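# Push yellow trolley to door end, turn it, park

## Task

Move the yellow trolley along the room to its open end near the door and turn it around. Leave it standing on its wheels, a little beyond where the benches end and centred between them, with its handle side pointing squarely at the wall that has the door. If the robot topples or is left leaning, the task fails.

## Robot and tools

Robot: the LinearBot has a base that can drive in any direction and a column about 1.7 m tall. A carriage rides up and down the column (lift_m) and carries a left and a right arm. Each arm has six joints and ends in a five-finger hand. The arm bases sit about 0.57 m + lift_m above the floor, and parts of the carriage hang about 0.15 m lower. A hand reaches about 0.78 m from its shoulder but only about 0.4 m below its arm base. A parked arm has joints 1 to 6 at 0, 0.05, 0.05, 1.45, 0, 0. With both arms parked the robot is about 0.85 m wide and 0.65 m long.

Cameras: carriage_camera is fixed to the carriage, faces forward and tilts about 20 degrees down. left_wrist_camera and right_wrist_camera sit on the little-finger side of each wrist and aim at that hand's point. Images are 896x504 pixels.

Frames: the base frame has its origin on the floor under the base centre, with x forward, y left and z up, in metres. The left_hand and right_hand readings are the hand points in this frame; they tend to read higher than the true hand, especially at long reach. base_odometry is given in the frame the base had at the start. It counts wheel turns only, so slipping shows up as travel. Heading is in rad, positive to the left, from -3.142 to 3.142, and can drift a degree or two after turns.

move: sends one action and can also request pictures.
- base: one object holding exactly one key, and it is an offset from where the base is now, not a pose. translate_m drives straight, forward positive, -2 to 2 m. strafe_m slides sideways, left positive, -2 to 2 m. rotate_rad turns in place, counter-clockwise (left) positive, -6.3 to 6.3 rad.
- joints: one object naming any joints, each given one absolute target. lift_m is 0 to 1 m. For the arm joints <side>_joint1_rad to <side>_joint6_rad (side is left or right), the ranges in rad are: joint1 -2.617 to 3.054, a turn about the vertical, 0 forward, positive left. joint2 0 to 3.141, the shoulder: 0 upper arm back and level, 1.57 upright, 3.14 forward and level. joint3 0 to 3.141, the elbow: 0 folded, 3.14 straight. joint4 -1.57 to 1.57, wrist pitch, positive lifts the fingertips. joint5 -1.57 to 1.57, wrist yaw, positive swings the fingertips right. joint6 -2.094 to 2.094, hand roll. Hand keys <side>_hand_little, _ring, _middle, _index, _thumb_turn and _thumb_bend run on a -1 to 1 scale, where +1 is open or straight and -1 is closed. <side>_hand_force_limit (-1 to 1, roughly 0 to 10 N, 15 N for the thumb) and <side>_hand_speed (-0.96 to 1) are settings and do not move anything.
- speeds: caps for this action only. translate_m and strafe_m 0.02 to 0.5 m/s; rotate_rad 0.05 to 1.57 rad/s; lift_m 0.08 to 0.27 m/s.
- min_time_s: 0.1 to 8 s, the shortest time any arm motion may take. Values that are too short make the arm whip and overshoot.
- cameras: a list of camera names, or ["all"], or [].
- blocking: true by default, so the call returns once everything is at rest. With false it returns in about 0.5 s while the motion continues. A later move replaces only the targets it names.
A move with no action just reports the state and images. An action is capped at 15 s; a motion still running at 14 s ends with time_out.

wait(seconds 0 to 10): lets time run without new commands. It returns early if the earlier moves finish.
stop: brakes every running motion. The base coasts a little before it rests.
zoom_image(camera, region [x0,y0,x1,y1] in pixels, up to 504x504): enlarges part of the latest image from that camera.
show_instructions: displays the reference images.
finished_scene: ends the scene for good. The trolley has to stay correctly placed afterwards.

Results: base_status and joint_status report each motion as done, moving, off_target (came to rest short and may still be pushing), contact_stop, time_out, stopped, not_followed (the arm command was held back, usually because the arms would come too close), or limit_stop_at_motor_heat. An uncommanded stop blocks the later calls in the same reply. The pictures line gives the order of the images. Other lines are joint_positions; motor_effort in percent, with the peak in brackets; the joint torques; the Motor temperatures, one block per arm; on_its_own for anything the robot did without being told; <side>_hand_stopped_by; and the finger loads in N.

Cautions: the base stops on contact, but the arms never do. A drive can bend an arm against something and still report done. Push the trolley at low speed with the carriage low and the arms close in, and watch for lean in the images and in a hand's z reading creeping up. Sudden stops, hard pushes and a high carriage with outstretched arms can tip the robot, and it cannot get back up. Never reverse under a table edge. After a contact_stop, back off about 0.2 m rather than sending the same drive again. Keep the two arms from striking or pressing on each other. Arms held out, pushing or loaded heat their motors: at 100 °C the arm goes limp for 30 to 60 s, so park the arms when MOTOR HOT shows. Avoid slamming into fixed furniture and avoid letting anything fall.

Each tool is called after "Emit:" as a command line: name --argument value for each argument, lists and objects as JSON in quotes; but a table of rows of numbers goes row by row, as --pt "numbers of a row", without its own name.

Reference images:

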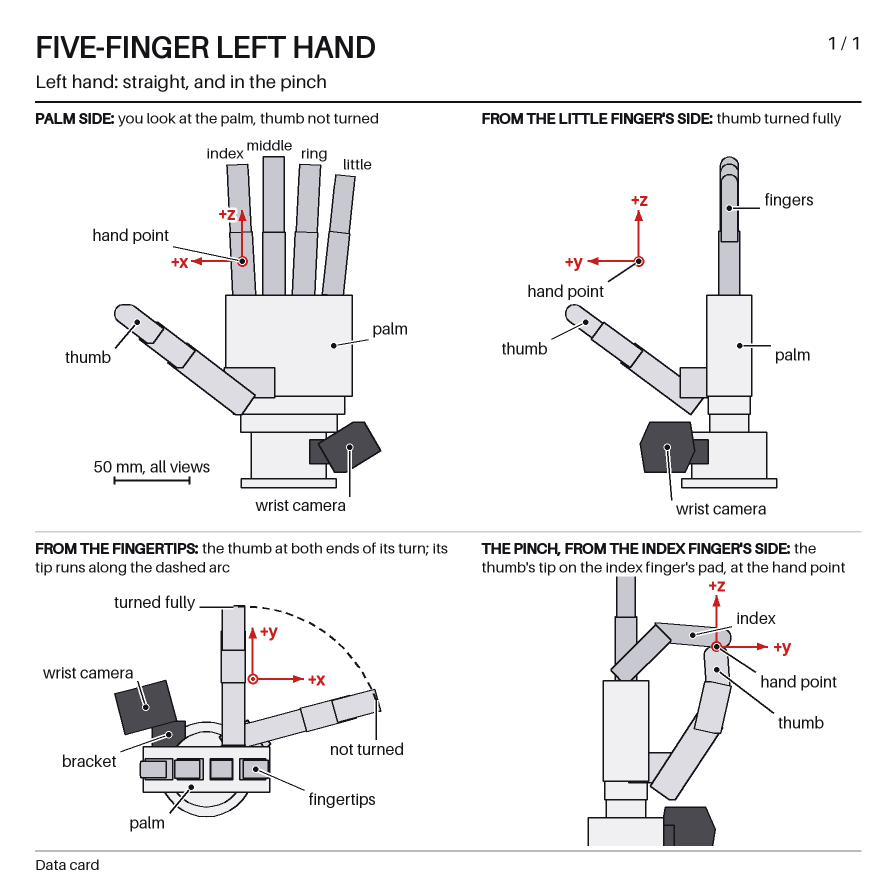

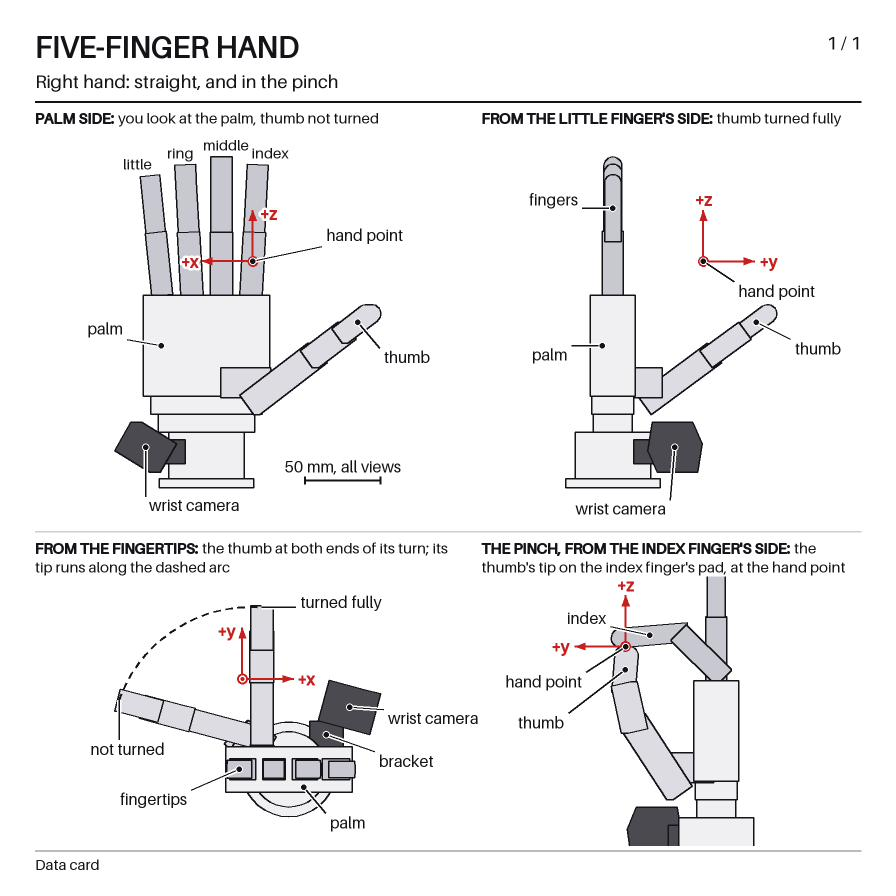

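## Session

Emit:
move

Scene clock: 0.00 s.
Joint torques (N m): no reading
Motor temperatures (°C): left_arm=[26 27 29 26 28 28] | right_arm=[26 26 29 27 27 25]
base_odometry: x=+0.000 y=+0.000 heading=+0.000
base_status: not commanded
joint_positions: lift_m=+0.300 left_joint1_rad=+0.005 left_joint2_rad=+0.053 left_joint3_rad=+0.039 left_joint4_rad=+1.443 left_joint5_rad=-0.039 left_joint6_rad=+0.018 right_joint1_rad=+0.011 right_joint2_rad=+0.038 right_joint3_rad=+0.062 right_joint4_rad=+1.426 right_joint5_rad=+0.025 right_joint6_rad=+0.011 left_hand_little=+1.000 left_hand_ring=+1.000 left_hand_middle=+1.000 left_hand_index=+1.000 left_hand_thumb_turn=+1.000 left_hand_thumb_bend=+1.000 left_hand_force_limit=+0.000 left_hand_speed=-0.800 right_hand_little=+1.000 right_hand_ring=+1.000 right_hand_middle=+1.000 right_hand_index=+1.000 right_hand_thumb_turn=+1.000 right_hand_thumb_bend=+1.000 right_hand_force_limit=+0.000 right_hand_speed=-0.800
joint_status: not commanded
left_hand_stopped_by: target,target,target,target,target,target
right_hand_stopped_by: target,target,target,target,target,target
left_little_load_n: 0.0
left_ring_load_n: -0.5
left_middle_load_n: -0.5
left_index_load_n: 0.0
left_thumb_bend_load_n: 0.0
left_thumb_turn_load_n: 0.5
right_little_load_n: 0.0
right_ring_load_n: 0.0
right_middle_load_n: 0.0
right_index_load_n: 0.0
right_thumb_bend_load_n: 0.0
right_thumb_turn_load_n: 0.0
motor_effort: lift_m=+21 drive_wheels=-1
left_hand: x=+0.3338 y=+0.2930 z=+1.3172 quat_wxyz=(+0.714, -0.063, +0.037, -0.696) (m; base frame)
right_hand: x=+0.3247 y=-0.2872 z=+1.3243 quat_wxyz=(+0.713, -0.034, +0.052, -0.699) (m; base frame)
pictures: carriage_camera, left_wrist_camera, right_wrist_camera

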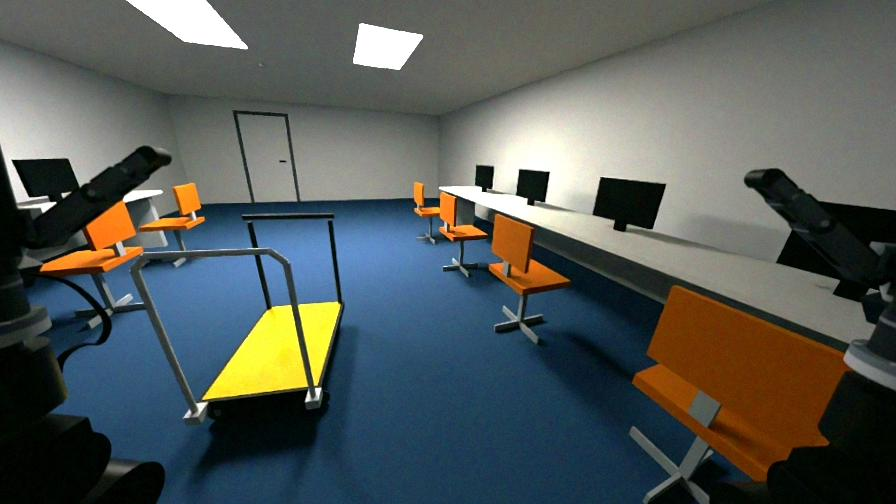

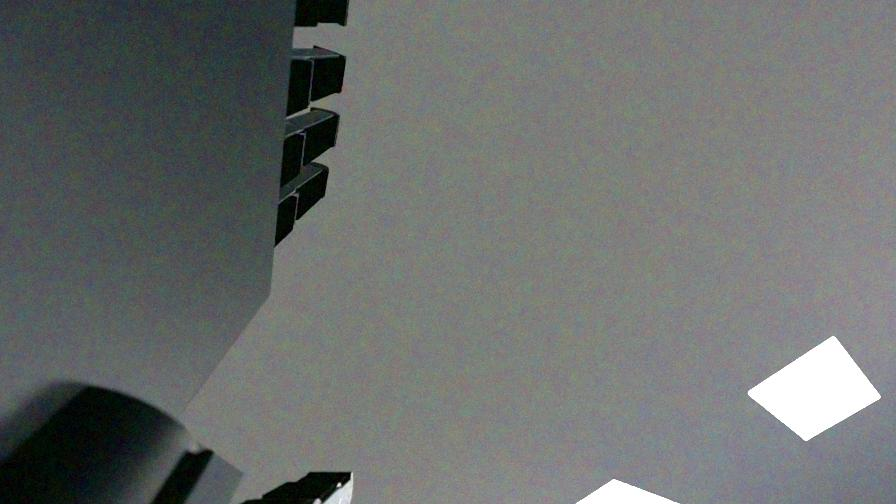

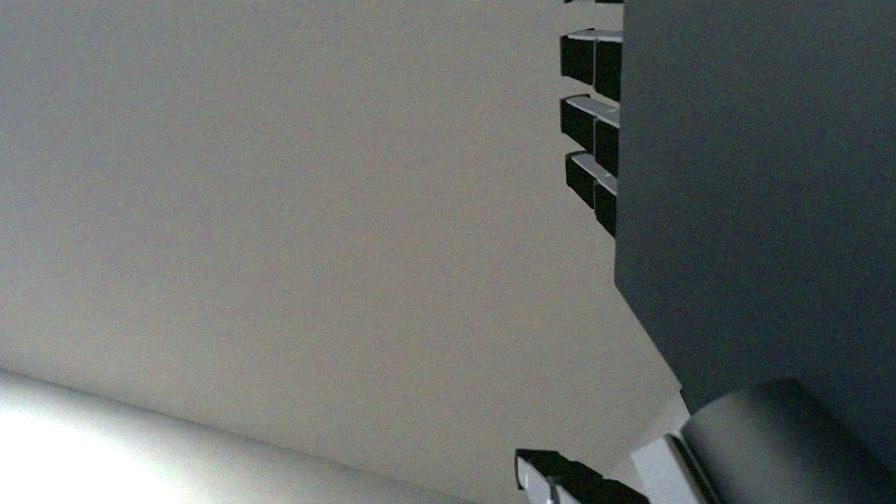

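Emit:
zoom_image --camera "carriage_camera" --region '[60, 190, 360, 430]'

Emit:
zoom_image --camera "carriage_camera" --region '[0, 80, 500, 280]'

Scaled by 1.680 from the camera's 896x504 image, which has a finer 1280x720 frame.

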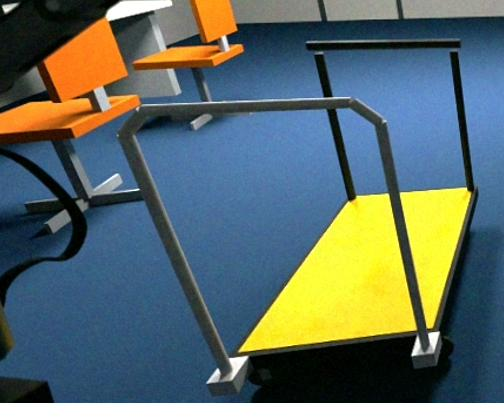

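Scaled by 1.008 from the camera's 896x504 image, which has a finer 1280x720 frame.

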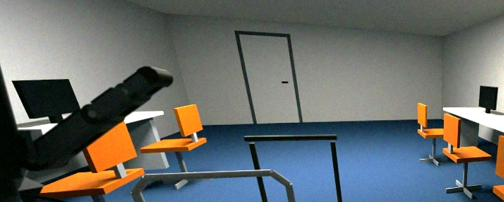

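Emit:
move --base '{"rotate_rad": 0.35}' --cameras '["carriage_camera"]'

Scene clock: 6.20 s.
Joint torques (N m): left_arm=[-0.2 2.97 5.09 0.09 0.07 -0.07] | right_arm=[-0.2 2.99 6.58 -0.05 -0.01 -0.01]
move: done
base_odometry: x=+0.000 y=+0.000 heading=+0.350
base_status: done
joint_positions: lift_m=+0.300 left_joint1_rad=+0.005 left_joint2_rad=+0.053 left_joint3_rad=+0.039 left_joint4_rad=+1.443 left_joint5_rad=-0.039 left_joint6_rad=+0.018 right_joint1_rad=+0.011 right_joint2_rad=+0.038 right_joint3_rad=+0.062 right_joint4_rad=+1.426 right_joint5_rad=+0.025 right_joint6_rad=+0.011 left_hand_little=+1.000 left_hand_ring=+1.000 left_hand_middle=+1.000 left_hand_index=+1.000 left_hand_thumb_turn=+1.000 left_hand_thumb_bend=+1.000 left_hand_force_limit=+0.000 left_hand_speed=-0.800 right_hand_little=+1.000 right_hand_ring=+1.000 right_hand_middle=+1.000 right_hand_index=+1.000 right_hand_thumb_turn=+1.000 right_hand_thumb_bend=+1.000 right_hand_force_limit=+0.000 right_hand_speed=-0.800
joint_status: not commanded
left_hand_stopped_by: target,target,target,target,target,target
right_hand_stopped_by: target,target,target,target,target,target
left_little_load_n: 0.0
left_ring_load_n: 0.0
left_middle_load_n: 0.0
left_index_load_n: 0.0
left_thumb_bend_load_n: 0.0
left_thumb_turn_load_n: 0.0
right_little_load_n: 0.0
right_ring_load_n: 0.0
right_middle_load_n: 0.0
right_index_load_n: 0.0
right_thumb_bend_load_n: 0.5
right_thumb_turn_load_n: 0.0
motor_effort: lift_m=+21(21) drive_wheels=+5(10)
left_hand: x=+0.3338 y=+0.2930 z=+1.3172 quat_wxyz=(+0.714, -0.063, +0.037, -0.696) (m; base frame)
right_hand: x=+0.3247 y=-0.2872 z=+1.3243 quat_wxyz=(+0.713, -0.034, +0.052, -0.699) (m; base frame)
pictures: carriage_camera

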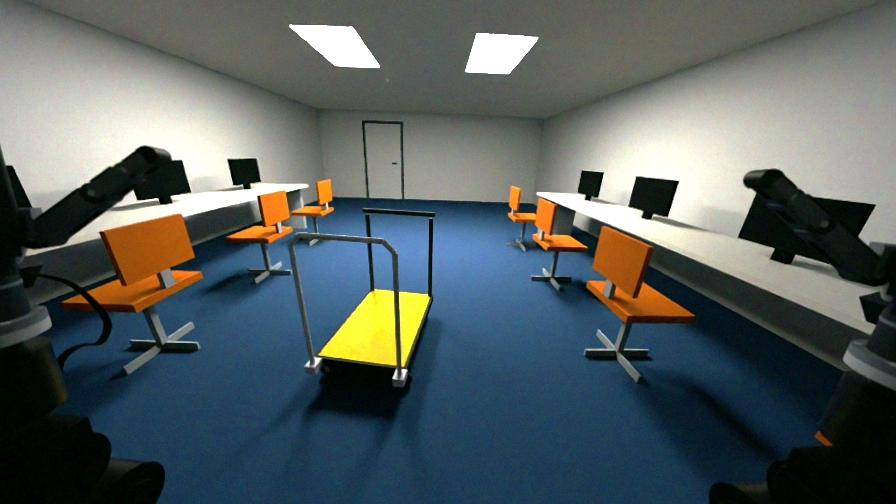

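Emit:
zoom_image --camera "carriage_camera" --region '[200, 100, 450, 300]'

Emit:
zoom_image --camera "carriage_camera" --region '[440, 100, 690, 300]'

Emit:
zoom_image --camera "carriage_camera" --region '[260, 220, 460, 400]'

Scaled by 2.016 from the camera's 896x504 image, which has a finer 1280x720 frame.

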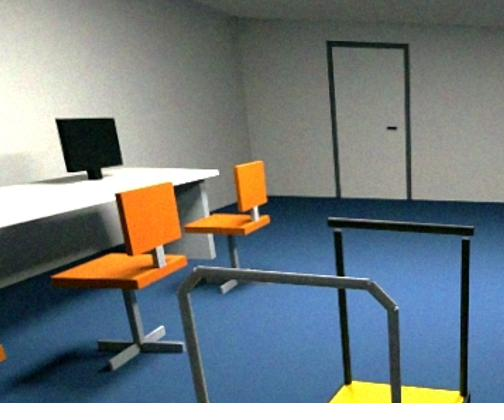

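Scaled by 2.016 from the camera's 896x504 image, which has a finer 1280x720 frame.

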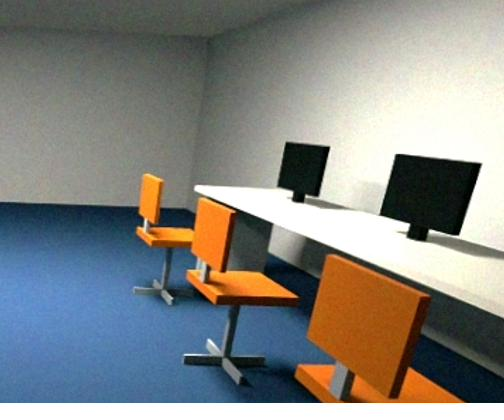

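Scaled by 2.520 from the camera's 896x504 image, which has a finer 1280x720 frame.

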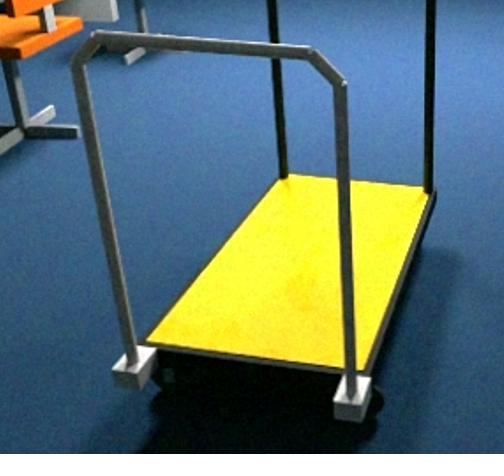

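Emit:
move --joints '{"left_joint1_rad": 0, "left_joint2_rad": 1.4, "left_joint3_rad": 1.4, "left_joint4_rad": 0.8, "left_joint5_rad": 0, "left_joint6_rad": 0, "right_joint1_rad": 0, "right_joint2_rad": 1.4, "right_joint3_rad": 1.4, "right_joint4_rad": 0.0, "right_joint5_rad": 0, "right_joint6_rad": 0, "left_hand_thumb_turn": -1, "right_hand_thumb_turn": -1}' --min_time_s 2.5 --cameras '["all"]'

Scene clock: 16.07 s.
Joint torques (N m): left_arm=[-0.64 -2.74 7.76 1.28 0.22 -0.16] | right_arm=[-0.87 -3.55 11.63 1.86 -0.11 -0.13]
move: done
base_odometry: x=+0.000 y=+0.000 heading=+0.350
base_status: not commanded
joint_positions: lift_m=+0.300 left_joint1_rad=+0.005 left_joint2_rad=+1.387 left_joint3_rad=+1.375 left_joint4_rad=+0.808 left_joint5_rad=-0.015 left_joint6_rad=+0.009 right_joint1_rad=+0.008 right_joint2_rad=+1.392 right_joint3_rad=+1.367 right_joint4_rad=+0.006 right_joint5_rad=+0.010 right_joint6_rad=+0.011 left_hand_little=+1.000 left_hand_ring=+1.000 left_hand_middle=+1.000 left_hand_index=+1.000 left_hand_thumb_turn=-1.000 left_hand_thumb_bend=+1.000 left_hand_force_limit=+0.000 left_hand_speed=-0.800 right_hand_little=+1.000 right_hand_ring=+1.000 right_hand_middle=+1.000 right_hand_index=+1.000 right_hand_thumb_turn=-1.000 right_hand_thumb_bend=+1.000 right_hand_force_limit=+0.000 right_hand_speed=-0.800
joint_status: all done
left_hand_stopped_by: target,target,target,target,target,target
right_hand_stopped_by: target,target,target,target,target,target
left_little_load_n: 0.0
left_ring_load_n: 0.0
left_middle_load_n: 0.0
left_index_load_n: 0.0
left_thumb_bend_load_n: 0.0
left_thumb_turn_load_n: 0.0
right_little_load_n: 0.0
right_ring_load_n: 0.0
right_middle_load_n: 0.0
right_index_load_n: -0.5
right_thumb_bend_load_n: 0.0
right_thumb_turn_load_n: 0.0
motor_effort: lift_m=+21(21) drive_wheels=+5(5)
left_hand: x=+0.6825 y=+0.2895 z=+1.4546 quat_wxyz=(+0.661, -0.272, +0.263, -0.648) (m; base frame)
right_hand: x=+0.7201 y=-0.2813 z=+1.2372 quat_wxyz=(+0.497, -0.502, +0.508, -0.493) (m; base frame)
pictures: carriage_camera, left_wrist_camera, right_wrist_camera
camera_calibration:
left_wrist_camera: T_world_to_cam=[[-0.66982, -0.242541, 0.701794, -0.498175], [-0.21034, -0.844453, -0.492601, 1.10293], [0.712109, -0.477569, 0.514615, -0.987336], [0, 0, 0, 1]] pos_world=[0.601393, 0.339022, 1.40102]
right_wrist_camera: T_world_to_cam=[[-0.0347815, -0.309085, -0.950398, 1.11311], [-0.48015, 0.839198, -0.255349, 0.901922], [0.876497, 0.447452, -0.177596, -0.168662], [0, 0, 0, 1]] pos_world=[0.619604, -0.337378, 1.25824]

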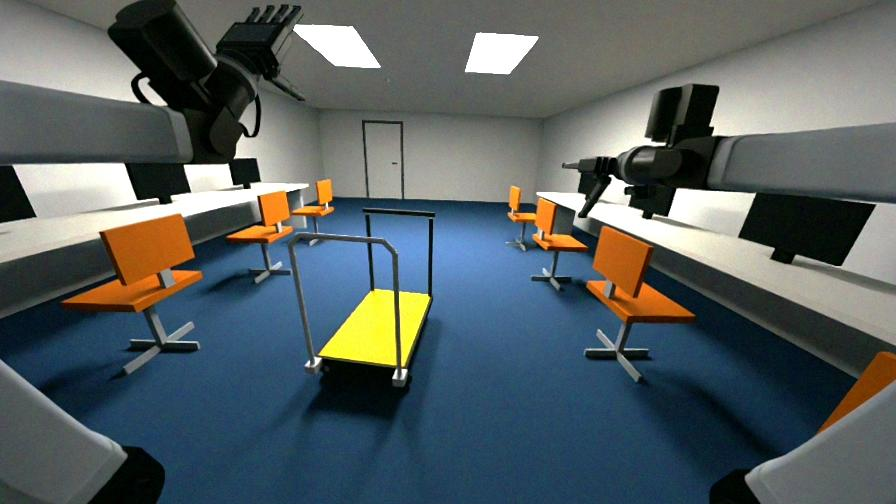

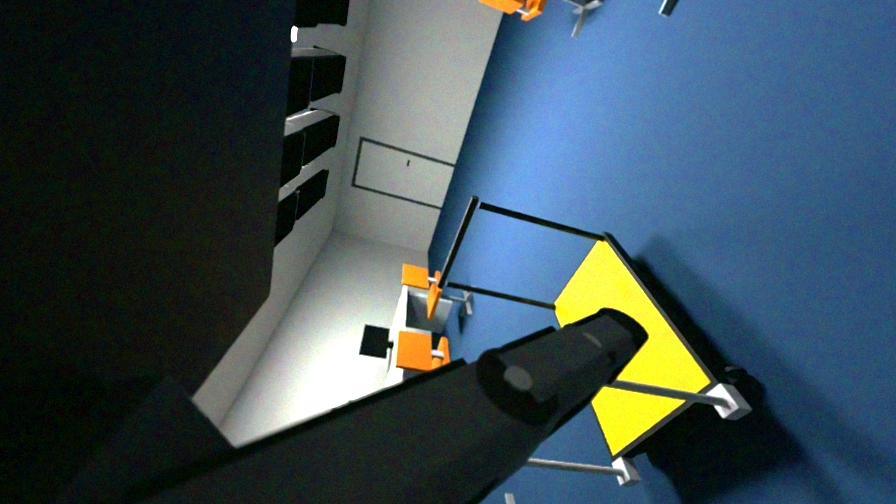

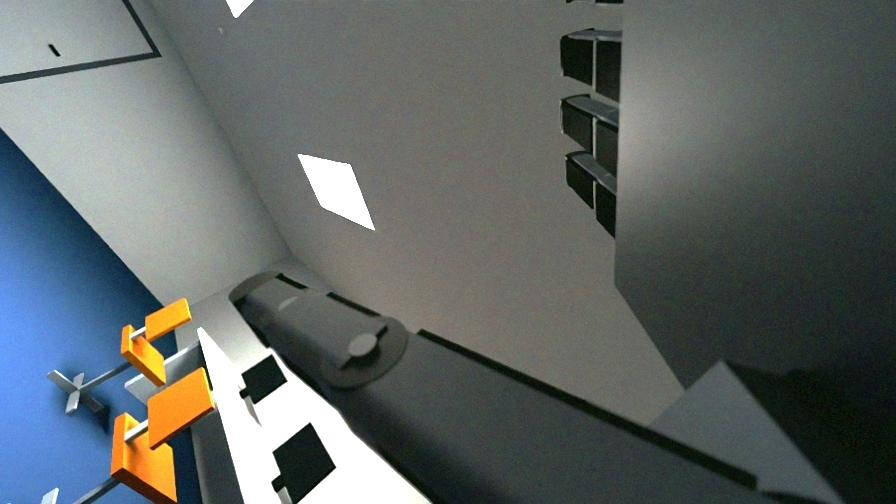

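Emit:
move --base '{"rotate_rad": -0.123}' --joints '{"left_joint1_rad": -0.45, "left_joint2_rad": 2.0, "left_joint3_rad": 1.45, "left_joint4_rad": 0.935, "left_joint5_rad": -0.42, "left_joint6_rad": 0.166, "right_joint1_rad": 0.45, "right_joint2_rad": 2.0, "right_joint3_rad": 1.45, "right_joint4_rad": 0.935, "right_joint5_rad": 0.42, "right_joint6_rad": -0.166}' --min_time_s 2 --cameras '[]'

Emit:
move --base '{"strafe_m": 0.59}' --cameras '["all"]'

Scene clock: 21.47 s.
Joint torques (N m): left_arm=[-0.55 -6.56 8.2 2.05 0.05 0.02] | right_arm=[0.31 -6.91 11.03 1.92 0 -0.17]
Motor temperatures (°C): left_arm=[26 28 31 27 28 28] | right_arm=[26 27 34 31 27 25]
move: done
base_odometry: x=+0.000 y=+0.000 heading=+0.227
base_status: done
joint_positions: lift_m=+0.300 left_joint1_rad=-0.446 left_joint2_rad=+1.980 left_joint3_rad=+1.424 left_joint4_rad=+0.920 left_joint5_rad=-0.405 left_joint6_rad=+0.156 right_joint1_rad=+0.443 right_joint2_rad=+1.988 right_joint3_rad=+1.419 right_joint4_rad=+0.908 right_joint5_rad=+0.410 right_joint6_rad=-0.152 left_hand_little=+1.000 left_hand_ring=+1.000 left_hand_middle=+1.000 left_hand_index=+1.000 left_hand_thumb_turn=-1.000 left_hand_thumb_bend=+1.000 left_hand_force_limit=+0.000 left_hand_speed=-0.800 right_hand_little=+1.000 right_hand_ring=+1.000 right_hand_middle=+1.000 right_hand_index=+1.000 right_hand_thumb_turn=-1.000 right_hand_thumb_bend=+1.000 right_hand_force_limit=+0.000 right_hand_speed=-0.800
joint_status: all done
left_hand_stopped_by: target,target,target,target,target,target
right_hand_stopped_by: target,target,target,target,target,target
left_little_load_n: 0.0
left_ring_load_n: 0.0
left_middle_load_n: 0.0
left_index_load_n: 0.0
left_thumb_bend_load_n: 0.0
left_thumb_turn_load_n: 0.0
right_little_load_n: 0.0
right_ring_load_n: 0.0
right_middle_load_n: 0.0
right_index_load_n: 0.0
right_thumb_bend_load_n: 0.0
right_thumb_turn_load_n: 0.0
motor_effort: lift_m=+21(21) drive_wheels=-4(9)
left_hand: x=+0.8278 y=+0.0938 z=+1.1854 quat_wxyz=(+0.573, -0.405, +0.415, -0.579) (m; base frame)
right_hand: x=+0.8300 y=-0.0955 z=+1.1751 quat_wxyz=(+0.571, -0.421, +0.412, -0.572) (m; base frame)
pictures: none
No camera images: "cameras" was empty.

Scene clock: 24.93 s.
Joint torques (N m): left_arm=[-0.8 -6.75 8.21 2.01 0.03 0.02] | right_arm=[-0.08 -6.9 11.03 1.87 -0.03 -0.16]
move: done
base_odometry: x=-0.133 y=+0.575 heading=+0.228
base_status: done
joint_positions: lift_m=+0.300 left_joint1_rad=-0.445 left_joint2_rad=+1.980 left_joint3_rad=+1.424 left_joint4_rad=+0.923 left_joint5_rad=-0.410 left_joint6_rad=+0.156 right_joint1_rad=+0.449 right_joint2_rad=+1.988 right_joint3_rad=+1.419 right_joint4_rad=+0.912 right_joint5_rad=+0.414 right_joint6_rad=-0.153 left_hand_little=+1.000 left_hand_ring=+1.000 left_hand_middle=+1.000 left_hand_index=+1.000 left_hand_thumb_turn=-1.000 left_hand_thumb_bend=+1.000 left_hand_force_limit=+0.000 left_hand_speed=-0.800 right_hand_little=+1.000 right_hand_ring=+1.000 right_hand_middle=+1.000 right_hand_index=+1.000 right_hand_thumb_turn=-1.000 right_hand_thumb_bend=+1.000 right_hand_force_limit=+0.000 right_hand_speed=-0.800
joint_status: not commanded
left_hand_stopped_by: target,target,target,target,target,target
right_hand_stopped_by: target,target,target,target,target,target
left_little_load_n: 0.0
left_ring_load_n: -0.5
left_middle_load_n: 0.0
left_index_load_n: 0.0
left_thumb_bend_load_n: 0.0
left_thumb_turn_load_n: 0.0
right_little_load_n: -0.5
right_ring_load_n: 0.0
right_middle_load_n: 0.0
right_index_load_n: 0.0
right_thumb_bend_load_n: 0.0
right_thumb_turn_load_n: 0.0
motor_effort: lift_m=+21(21) drive_wheels=-5(13)
left_hand: x=+0.8280 y=+0.0954 z=+1.1859 quat_wxyz=(+0.575, -0.407, +0.412, -0.578) (m; base frame)
right_hand: x=+0.8289 y=-0.0932 z=+1.1758 quat_wxyz=(+0.572, -0.421, +0.411, -0.571) (m; base frame)
pictures: carriage_camera, left_wrist_camera, right_wrist_camera
camera_calibration:
left_wrist_camera: T_world_to_cam=[[-0.295195, -0.23268, 0.926671, -0.836945], [-0.431884, -0.832652, -0.346651, 0.846492], [0.852254, -0.502544, 0.145304, -0.721098], [0, 0, 0, 1]] pos_world=[0.733083, 0.147709, 1.17379]
right_wrist_camera: T_world_to_cam=[[0.279807, -0.325054, -0.903354, 0.79908], [-0.376826, 0.828244, -0.414746, 0.881364], [0.883012, 0.456456, 0.109259, -0.700944], [0, 0, 0, 1]] pos_world=[0.727475, -0.15029, 1.16398]

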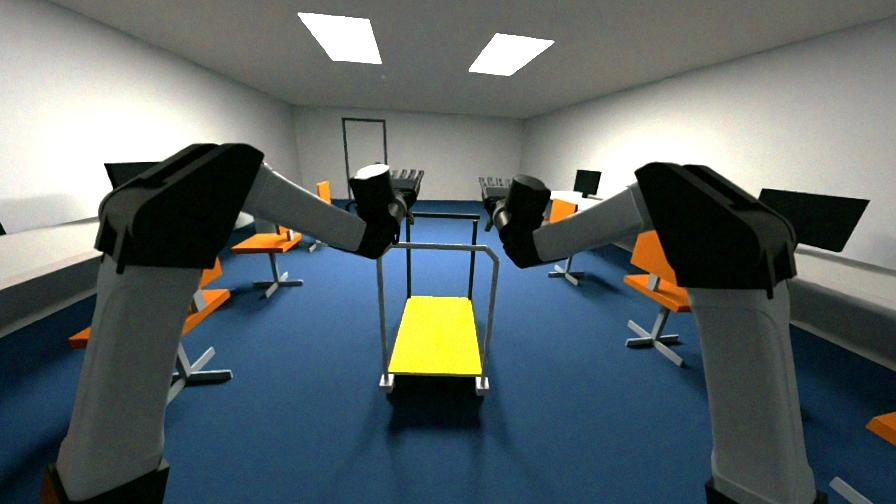

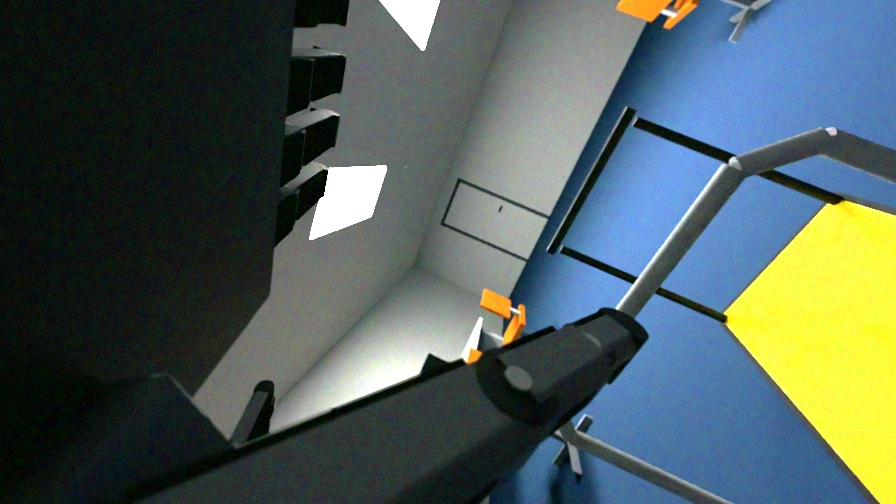

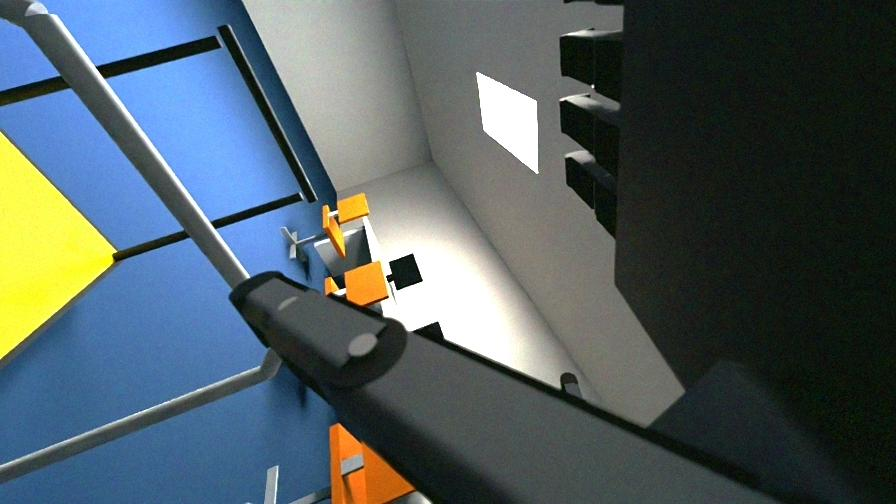

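Emit:
zoom_image --camera "carriage_camera" --region '[360, 220, 520, 400]'

Emit:
zoom_image --camera "carriage_camera" --region '[260, 80, 560, 260]'

Scaled by 2.800 from the camera's 896x504 image, which has a finer 1280x720 frame.

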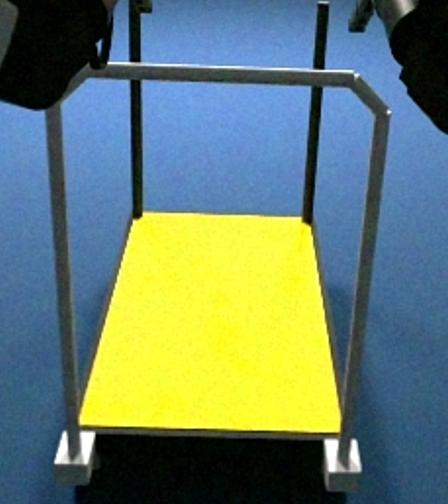

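Scaled by 1.680 from the camera's 896x504 image, which has a finer 1280x720 frame.

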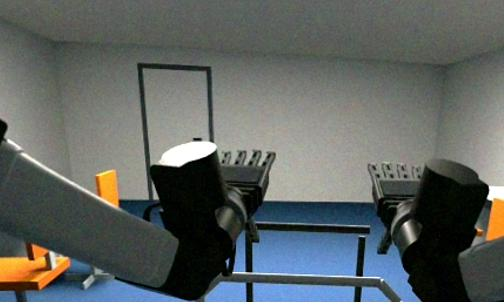

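Emit:
move --joints '{"lift_m": 0.06}' --cameras '[]'

Emit:
move --base '{"translate_m": 0.2}' --speeds '{"translate_m": 0.2}' --cameras '["all"]'

Scene clock: 31.10 s.
Joint torques (N m): left_arm=[-0.47 -7.17 7.31 1.92 0.06 0.02] | right_arm=[-0.12 -7.71 9.85 1.73 -0.03 -0.16]
move: done
base_odometry: x=-0.133 y=+0.575 heading=+0.228
base_status: not commanded
joint_positions: lift_m=+0.060 left_joint1_rad=-0.445 left_joint2_rad=+1.988 left_joint3_rad=+1.435 left_joint4_rad=+0.928 left_joint5_rad=-0.410 left_joint6_rad=+0.157 right_joint1_rad=+0.449 right_joint2_rad=+1.997 right_joint3_rad=+1.431 right_joint4_rad=+0.923 right_joint5_rad=+0.414 right_joint6_rad=-0.153 left_hand_little=+1.000 left_hand_ring=+1.000 left_hand_middle=+1.000 left_hand_index=+1.000 left_hand_thumb_turn=-1.000 left_hand_thumb_bend=+1.000 left_hand_force_limit=+0.000 left_hand_speed=-0.800 right_hand_little=+1.000 right_hand_ring=+1.000 right_hand_middle=+1.000 right_hand_index=+1.000 right_hand_thumb_turn=-1.000 right_hand_thumb_bend=+1.000 right_hand_force_limit=+0.000 right_hand_speed=-0.800
joint_status: all done
left_hand_stopped_by: target,target,target,target,target,target
right_hand_stopped_by: target,target,target,target,target,target
left_little_load_n: 0.0
left_ring_load_n: 0.0
left_middle_load_n: 0.0
left_index_load_n: 0.0
left_thumb_bend_load_n: 0.0
left_thumb_turn_load_n: 0.0
right_little_load_n: -0.5
right_ring_load_n: 0.0
right_middle_load_n: 0.0
right_index_load_n: 0.0
right_thumb_bend_load_n: 0.0
right_thumb_turn_load_n: 0.0
motor_effort: lift_m=+22(23) drive_wheels=-4(4)
left_hand: x=+0.8298 y=+0.0946 z=+0.9476 quat_wxyz=(+0.576, -0.405, +0.410, -0.580) (m; base frame)
right_hand: x=+0.8307 y=-0.0923 z=+0.9386 quat_wxyz=(+0.576, -0.416, +0.410, -0.572) (m; base frame)
pictures: none
No camera images: "cameras" was empty.

Scene clock: 33.20 s.
Joint torques (N m): left_arm=[-0.53 -7.16 7.5 1.9 0.06 0.01] | right_arm=[-0.12 -7.68 9.87 1.75 -0.05 -0.16]
move: done
base_odometry: x=+0.061 y=+0.620 heading=+0.228
base_status: done
joint_positions: lift_m=+0.060 left_joint1_rad=-0.447 left_joint2_rad=+1.988 left_joint3_rad=+1.435 left_joint4_rad=+0.929 left_joint5_rad=-0.410 left_joint6_rad=+0.157 right_joint1_rad=+0.449 right_joint2_rad=+1.997 right_joint3_rad=+1.431 right_joint4_rad=+0.923 right_joint5_rad=+0.415 right_joint6_rad=-0.153 left_hand_little=+1.000 left_hand_ring=+1.000 left_hand_middle=+1.000 left_hand_index=+1.000 left_hand_thumb_turn=-1.000 left_hand_thumb_bend=+1.000 left_hand_force_limit=+0.000 left_hand_speed=-0.800 right_hand_little=+1.000 right_hand_ring=+1.000 right_hand_middle=+1.000 right_hand_index=+1.000 right_hand_thumb_turn=-1.000 right_hand_thumb_bend=+1.000 right_hand_force_limit=+0.000 right_hand_speed=-0.800
joint_status: not commanded
left_hand_stopped_by: target,target,target,target,target,target
right_hand_stopped_by: target,target,target,target,target,target
left_little_load_n: 0.0
left_ring_load_n: -0.5
left_middle_load_n: 0.0
left_index_load_n: 0.0
left_thumb_bend_load_n: 0.0
left_thumb_turn_load_n: 0.0
right_little_load_n: 0.0
right_ring_load_n: 0.0
right_middle_load_n: 0.0
right_index_load_n: 0.0
right_thumb_bend_load_n: 0.0
right_thumb_turn_load_n: 0.0
motor_effort: lift_m=+22(22) drive_wheels=-3(8)
left_hand: x=+0.8294 y=+0.0935 z=+0.9479 quat_wxyz=(+0.576, -0.405, +0.410, -0.580) (m; base frame)
right_hand: x=+0.8308 y=-0.0925 z=+0.9387 quat_wxyz=(+0.576, -0.415, +0.410, -0.573) (m; base frame)
pictures: carriage_camera, left_wrist_camera, right_wrist_camera
camera_calibration:
carriage_camera: T_world_to_cam=[[-0.00143883, -0.998424, 0.0561036, -0.0570016], [-0.342883, -0.05221, -0.937926, 1.02833], [0.939377, -0.0205865, -0.342267, 0.238351], [0, 0, 0, 1]] pos_world=[0.128613, 0.00168409, 1.04927]
left_wrist_camera: T_world_to_cam=[[-0.302742, -0.229346, 0.925066, -0.609007], [-0.430175, -0.83324, -0.347362, 0.762321], [0.850469, -0.503101, 0.153598, -0.69489], [0, 0, 0, 1]] pos_world=[0.734542, 0.145923, 0.934906]
right_wrist_camera: T_world_to_cam=[[0.290137, -0.319836, -0.901957, 0.575195], [-0.371092, 0.831151, -0.414099, 0.77805], [0.882106, 0.454854, 0.122459, -0.688833], [0, 0, 0, 1]] pos_world=[0.729467, -0.149391, 0.925344]

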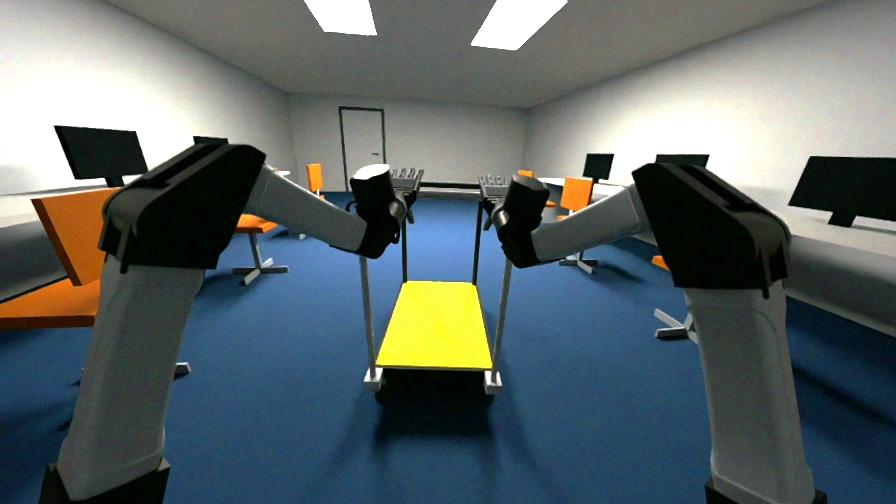

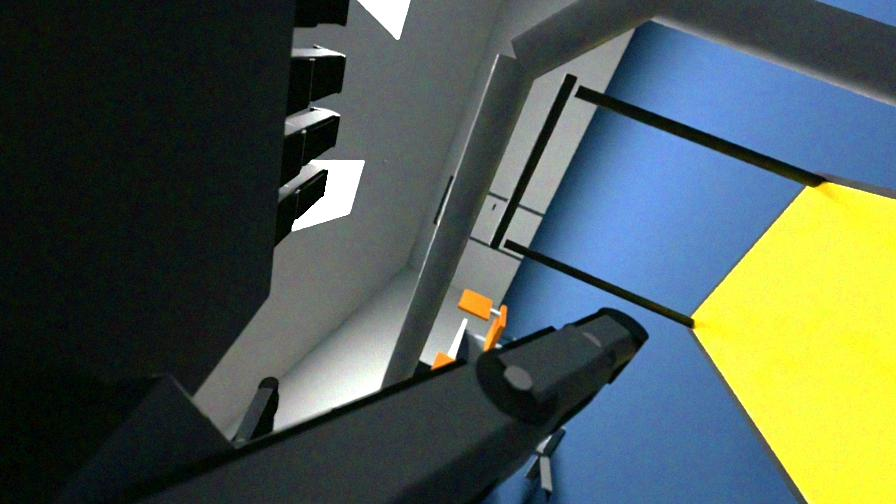

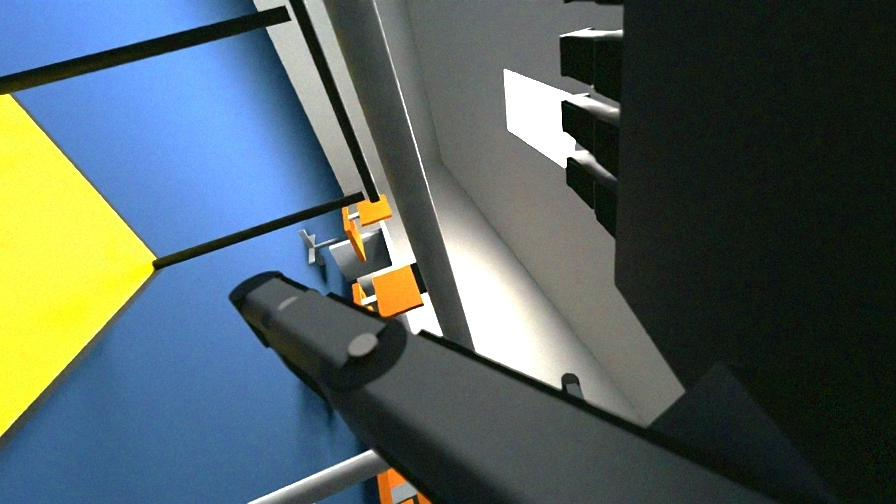

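Emit:
move --base '{"translate_m": 0.1}' --speeds '{"translate_m": 0.1}' --cameras '["all"]'

Scene clock: 35.30 s.
Joint torques (N m): left_arm=[-0.34 -7.23 7.24 1.85 0.05 0.01] | right_arm=[-0.24 -7.73 9.8 1.76 -0.04 -0.16]
move: done
base_odometry: x=+0.159 y=+0.643 heading=+0.228
base_status: done
joint_positions: lift_m=+0.060 left_joint1_rad=-0.448 left_joint2_rad=+1.988 left_joint3_rad=+1.435 left_joint4_rad=+0.930 left_joint5_rad=-0.410 left_joint6_rad=+0.157 right_joint1_rad=+0.449 right_joint2_rad=+1.997 right_joint3_rad=+1.431 right_joint4_rad=+0.923 right_joint5_rad=+0.415 right_joint6_rad=-0.153 left_hand_little=+1.000 left_hand_ring=+1.000 left_hand_middle=+1.000 left_hand_index=+1.000 left_hand_thumb_turn=-1.000 left_hand_thumb_bend=+1.000 left_hand_force_limit=+0.000 left_hand_speed=-0.800 right_hand_little=+1.000 right_hand_ring=+1.000 right_hand_middle=+1.000 right_hand_index=+1.000 right_hand_thumb_turn=-1.000 right_hand_thumb_bend=+1.000 right_hand_force_limit=+0.000 right_hand_speed=-0.800
joint_status: not commanded
left_hand_stopped_by: target,target,target,target,target,target
right_hand_stopped_by: target,target,target,target,target,target
left_little_load_n: 0.0
left_ring_load_n: 0.0
left_middle_load_n: 0.0
left_index_load_n: 0.0
left_thumb_bend_load_n: 0.0
left_thumb_turn_load_n: 0.0
right_little_load_n: 0.0
right_ring_load_n: 0.0
right_middle_load_n: 0.0
right_index_load_n: 0.0
right_thumb_bend_load_n: 0.0
right_thumb_turn_load_n: 0.0
motor_effort: lift_m=+22(22) drive_wheels=-3(9)
left_hand: x=+0.8291 y=+0.0929 z=+0.9481 quat_wxyz=(+0.575, -0.405, +0.410, -0.581) (m; base frame)
right_hand: x=+0.8306 y=-0.0920 z=+0.9387 quat_wxyz=(+0.576, -0.415, +0.410, -0.572) (m; base frame)
pictures: carriage_camera, left_wrist_camera, right_wrist_camera
camera_calibration:
carriage_camera: T_world_to_cam=[[-0.00143883, -0.998424, 0.0561036, -0.0570016], [-0.342883, -0.05221, -0.937926, 1.02833], [0.939377, -0.0205865, -0.342267, 0.238351], [0, 0, 0, 1]] pos_world=[0.128613, 0.00168409, 1.04927]
left_wrist_camera: T_world_to_cam=[[-0.303597, -0.228665, 0.924955, -0.608645], [-0.430981, -0.832829, -0.34735, 0.762372], [0.849755, -0.504092, 0.154294, -0.694963], [0, 0, 0, 1]] pos_world=[0.734334, 0.145424, 0.935008]
right_wrist_camera: T_world_to_cam=[[0.290381, -0.319628, -0.901951, 0.575199], [-0.371726, 0.830862, -0.414112, 0.778114], [0.881759, 0.455529, 0.122453, -0.688564], [0, 0, 0, 1]] pos_world=[0.729365, -0.148994, 0.925344]

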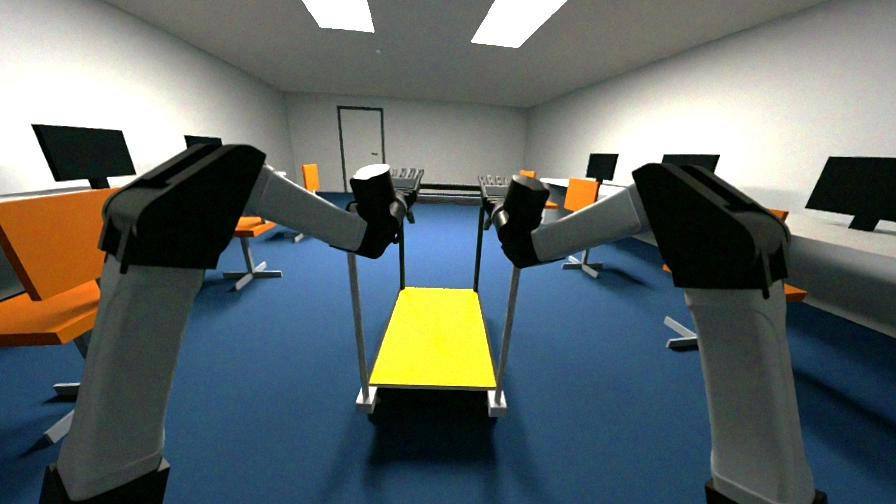

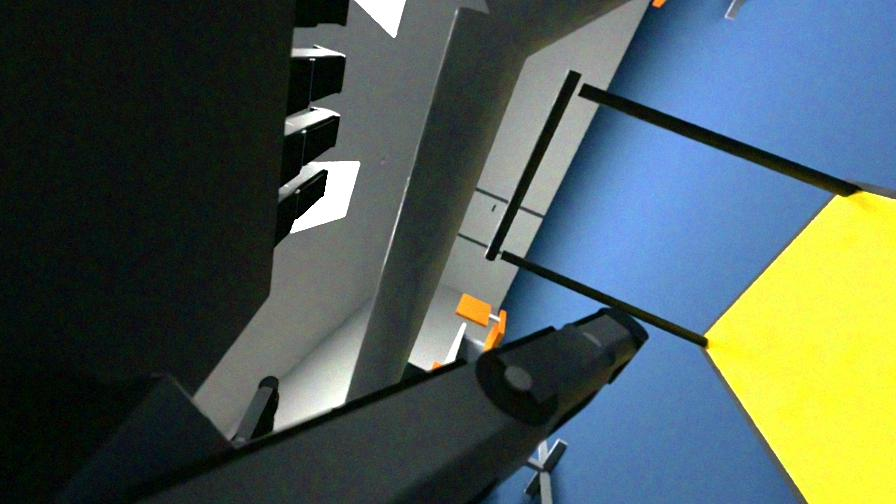

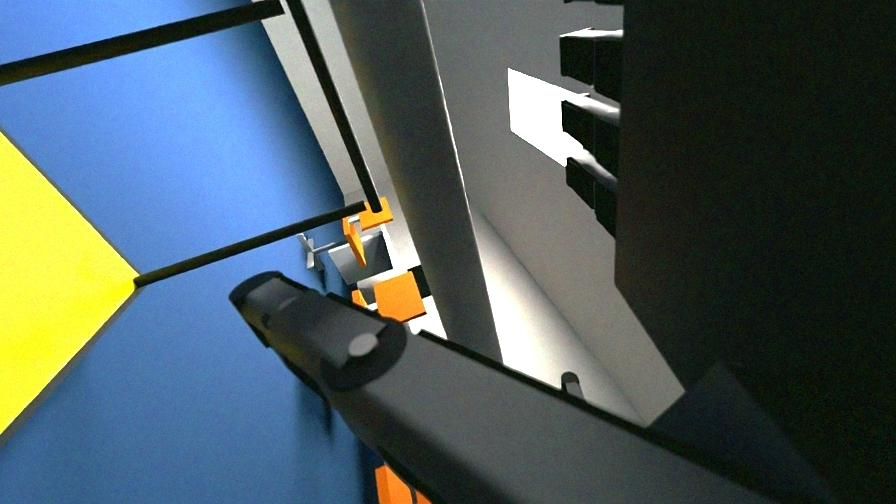

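Emit:
move --base '{"translate_m": 0.035}' --speeds '{"translate_m": 0.1}' --cameras '["all"]'

Scene clock: 36.87 s.
Joint torques (N m): left_arm=[-0.21 -7.28 7.27 1.92 0.08 0.01] | right_arm=[-0.21 -7.66 9.94 1.75 -0.04 -0.16]
move: done
base_odometry: x=+0.193 y=+0.651 heading=+0.229
base_status: done
joint_positions: lift_m=+0.060 left_joint1_rad=-0.448 left_joint2_rad=+1.988 left_joint3_rad=+1.435 left_joint4_rad=+0.930 left_joint5_rad=-0.411 left_joint6_rad=+0.157 right_joint1_rad=+0.450 right_joint2_rad=+1.997 right_joint3_rad=+1.431 right_joint4_rad=+0.924 right_joint5_rad=+0.416 right_joint6_rad=-0.153 left_hand_little=+1.000 left_hand_ring=+1.000 left_hand_middle=+1.000 left_hand_index=+1.000 left_hand_thumb_turn=-1.000 left_hand_thumb_bend=+1.000 left_hand_force_limit=+0.000 left_hand_speed=-0.800 right_hand_little=+1.000 right_hand_ring=+1.000 right_hand_middle=+1.000 right_hand_index=+1.000 right_hand_thumb_turn=-1.000 right_hand_thumb_bend=+1.000 right_hand_force_limit=+0.000 right_hand_speed=-0.800
joint_status: not commanded
left_hand_stopped_by: target,target,target,target,target,target
right_hand_stopped_by: target,target,target,target,target,target
left_little_load_n: 0.0
left_ring_load_n: 0.0
left_middle_load_n: 0.0
left_index_load_n: 0.0
left_thumb_bend_load_n: 0.0
left_thumb_turn_load_n: 0.0
right_little_load_n: 0.0
right_ring_load_n: 0.0
right_middle_load_n: 0.0
right_index_load_n: 0.0
right_thumb_bend_load_n: 0.0
right_thumb_turn_load_n: 0.0
motor_effort: lift_m=+22(22) drive_wheels=-2(9)
left_hand: x=+0.8292 y=+0.0932 z=+0.9482 quat_wxyz=(+0.576, -0.405, +0.409, -0.581) (m; base frame)
right_hand: x=+0.8304 y=-0.0918 z=+0.9388 quat_wxyz=(+0.576, -0.415, +0.410, -0.572) (m; base frame)
pictures: carriage_camera, left_wrist_camera, right_wrist_camera
camera_calibration:
carriage_camera: T_world_to_cam=[[-0.00143883, -0.998424, 0.0561036, -0.0570016], [-0.342883, -0.05221, -0.937926, 1.02833], [0.939377, -0.0205865, -0.342267, 0.238351], [0, 0, 0, 1]] pos_world=[0.128613, 0.00168409, 1.04927]
left_wrist_camera: T_world_to_cam=[[-0.30358, -0.228655, 0.924963, -0.60859], [-0.429977, -0.833431, -0.347149, 0.761749], [0.85027, -0.503101, 0.154697, -0.695848], [0, 0, 0, 1]] pos_world=[0.734437, 0.145627, 0.93501]
right_wrist_camera: T_world_to_cam=[[0.290939, -0.319055, -0.901975, 0.575142], [-0.371546, 0.831085, -0.413824, 0.777468], [0.881651, 0.455523, 0.123251, -0.689196], [0, 0, 0, 1]] pos_world=[0.729165, -0.148695, 0.925443]

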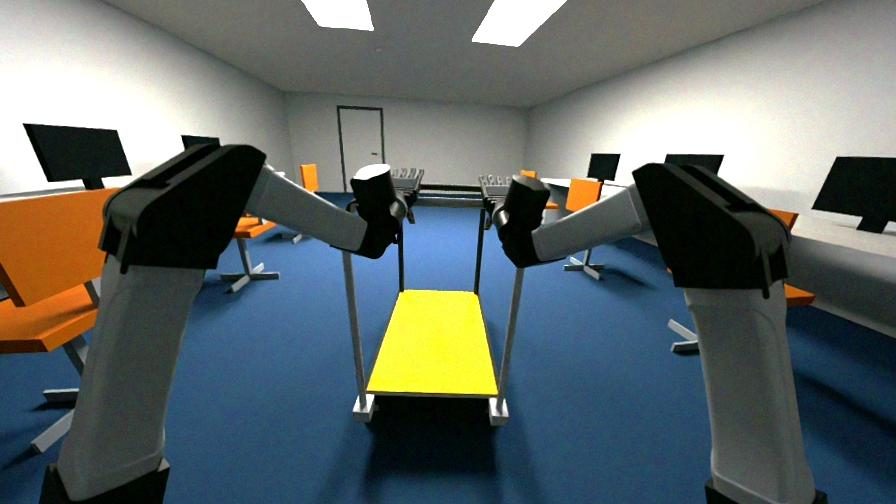

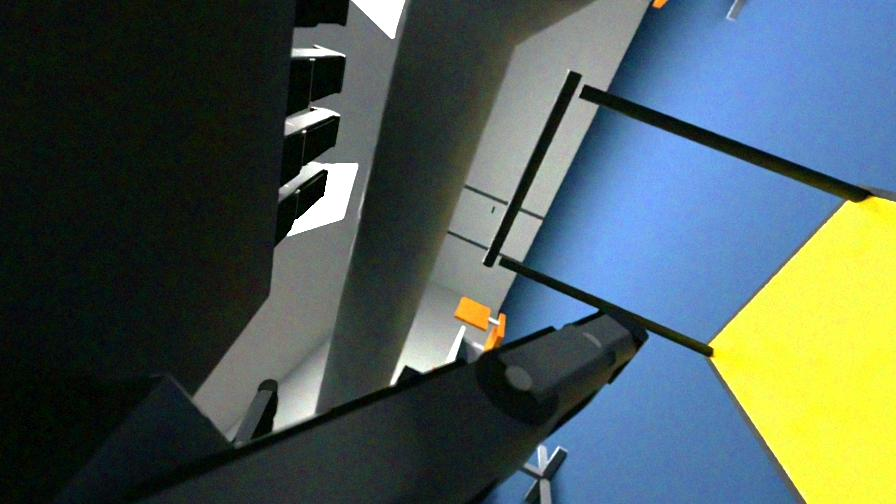

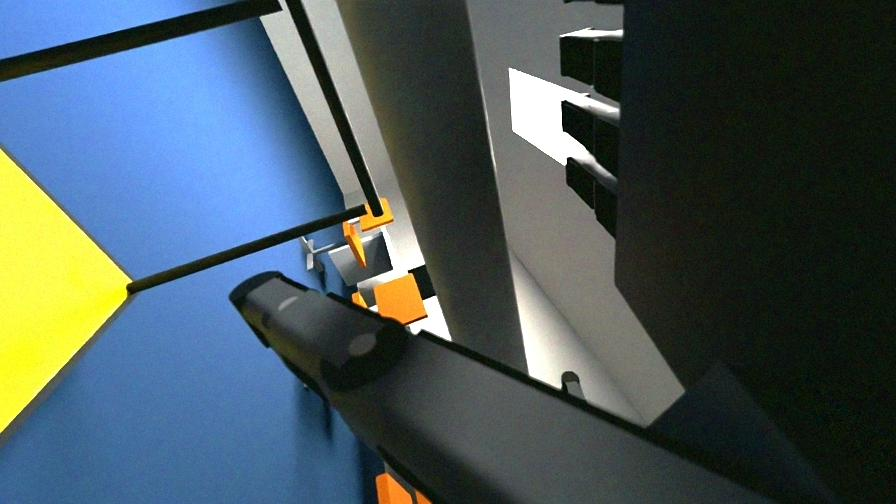

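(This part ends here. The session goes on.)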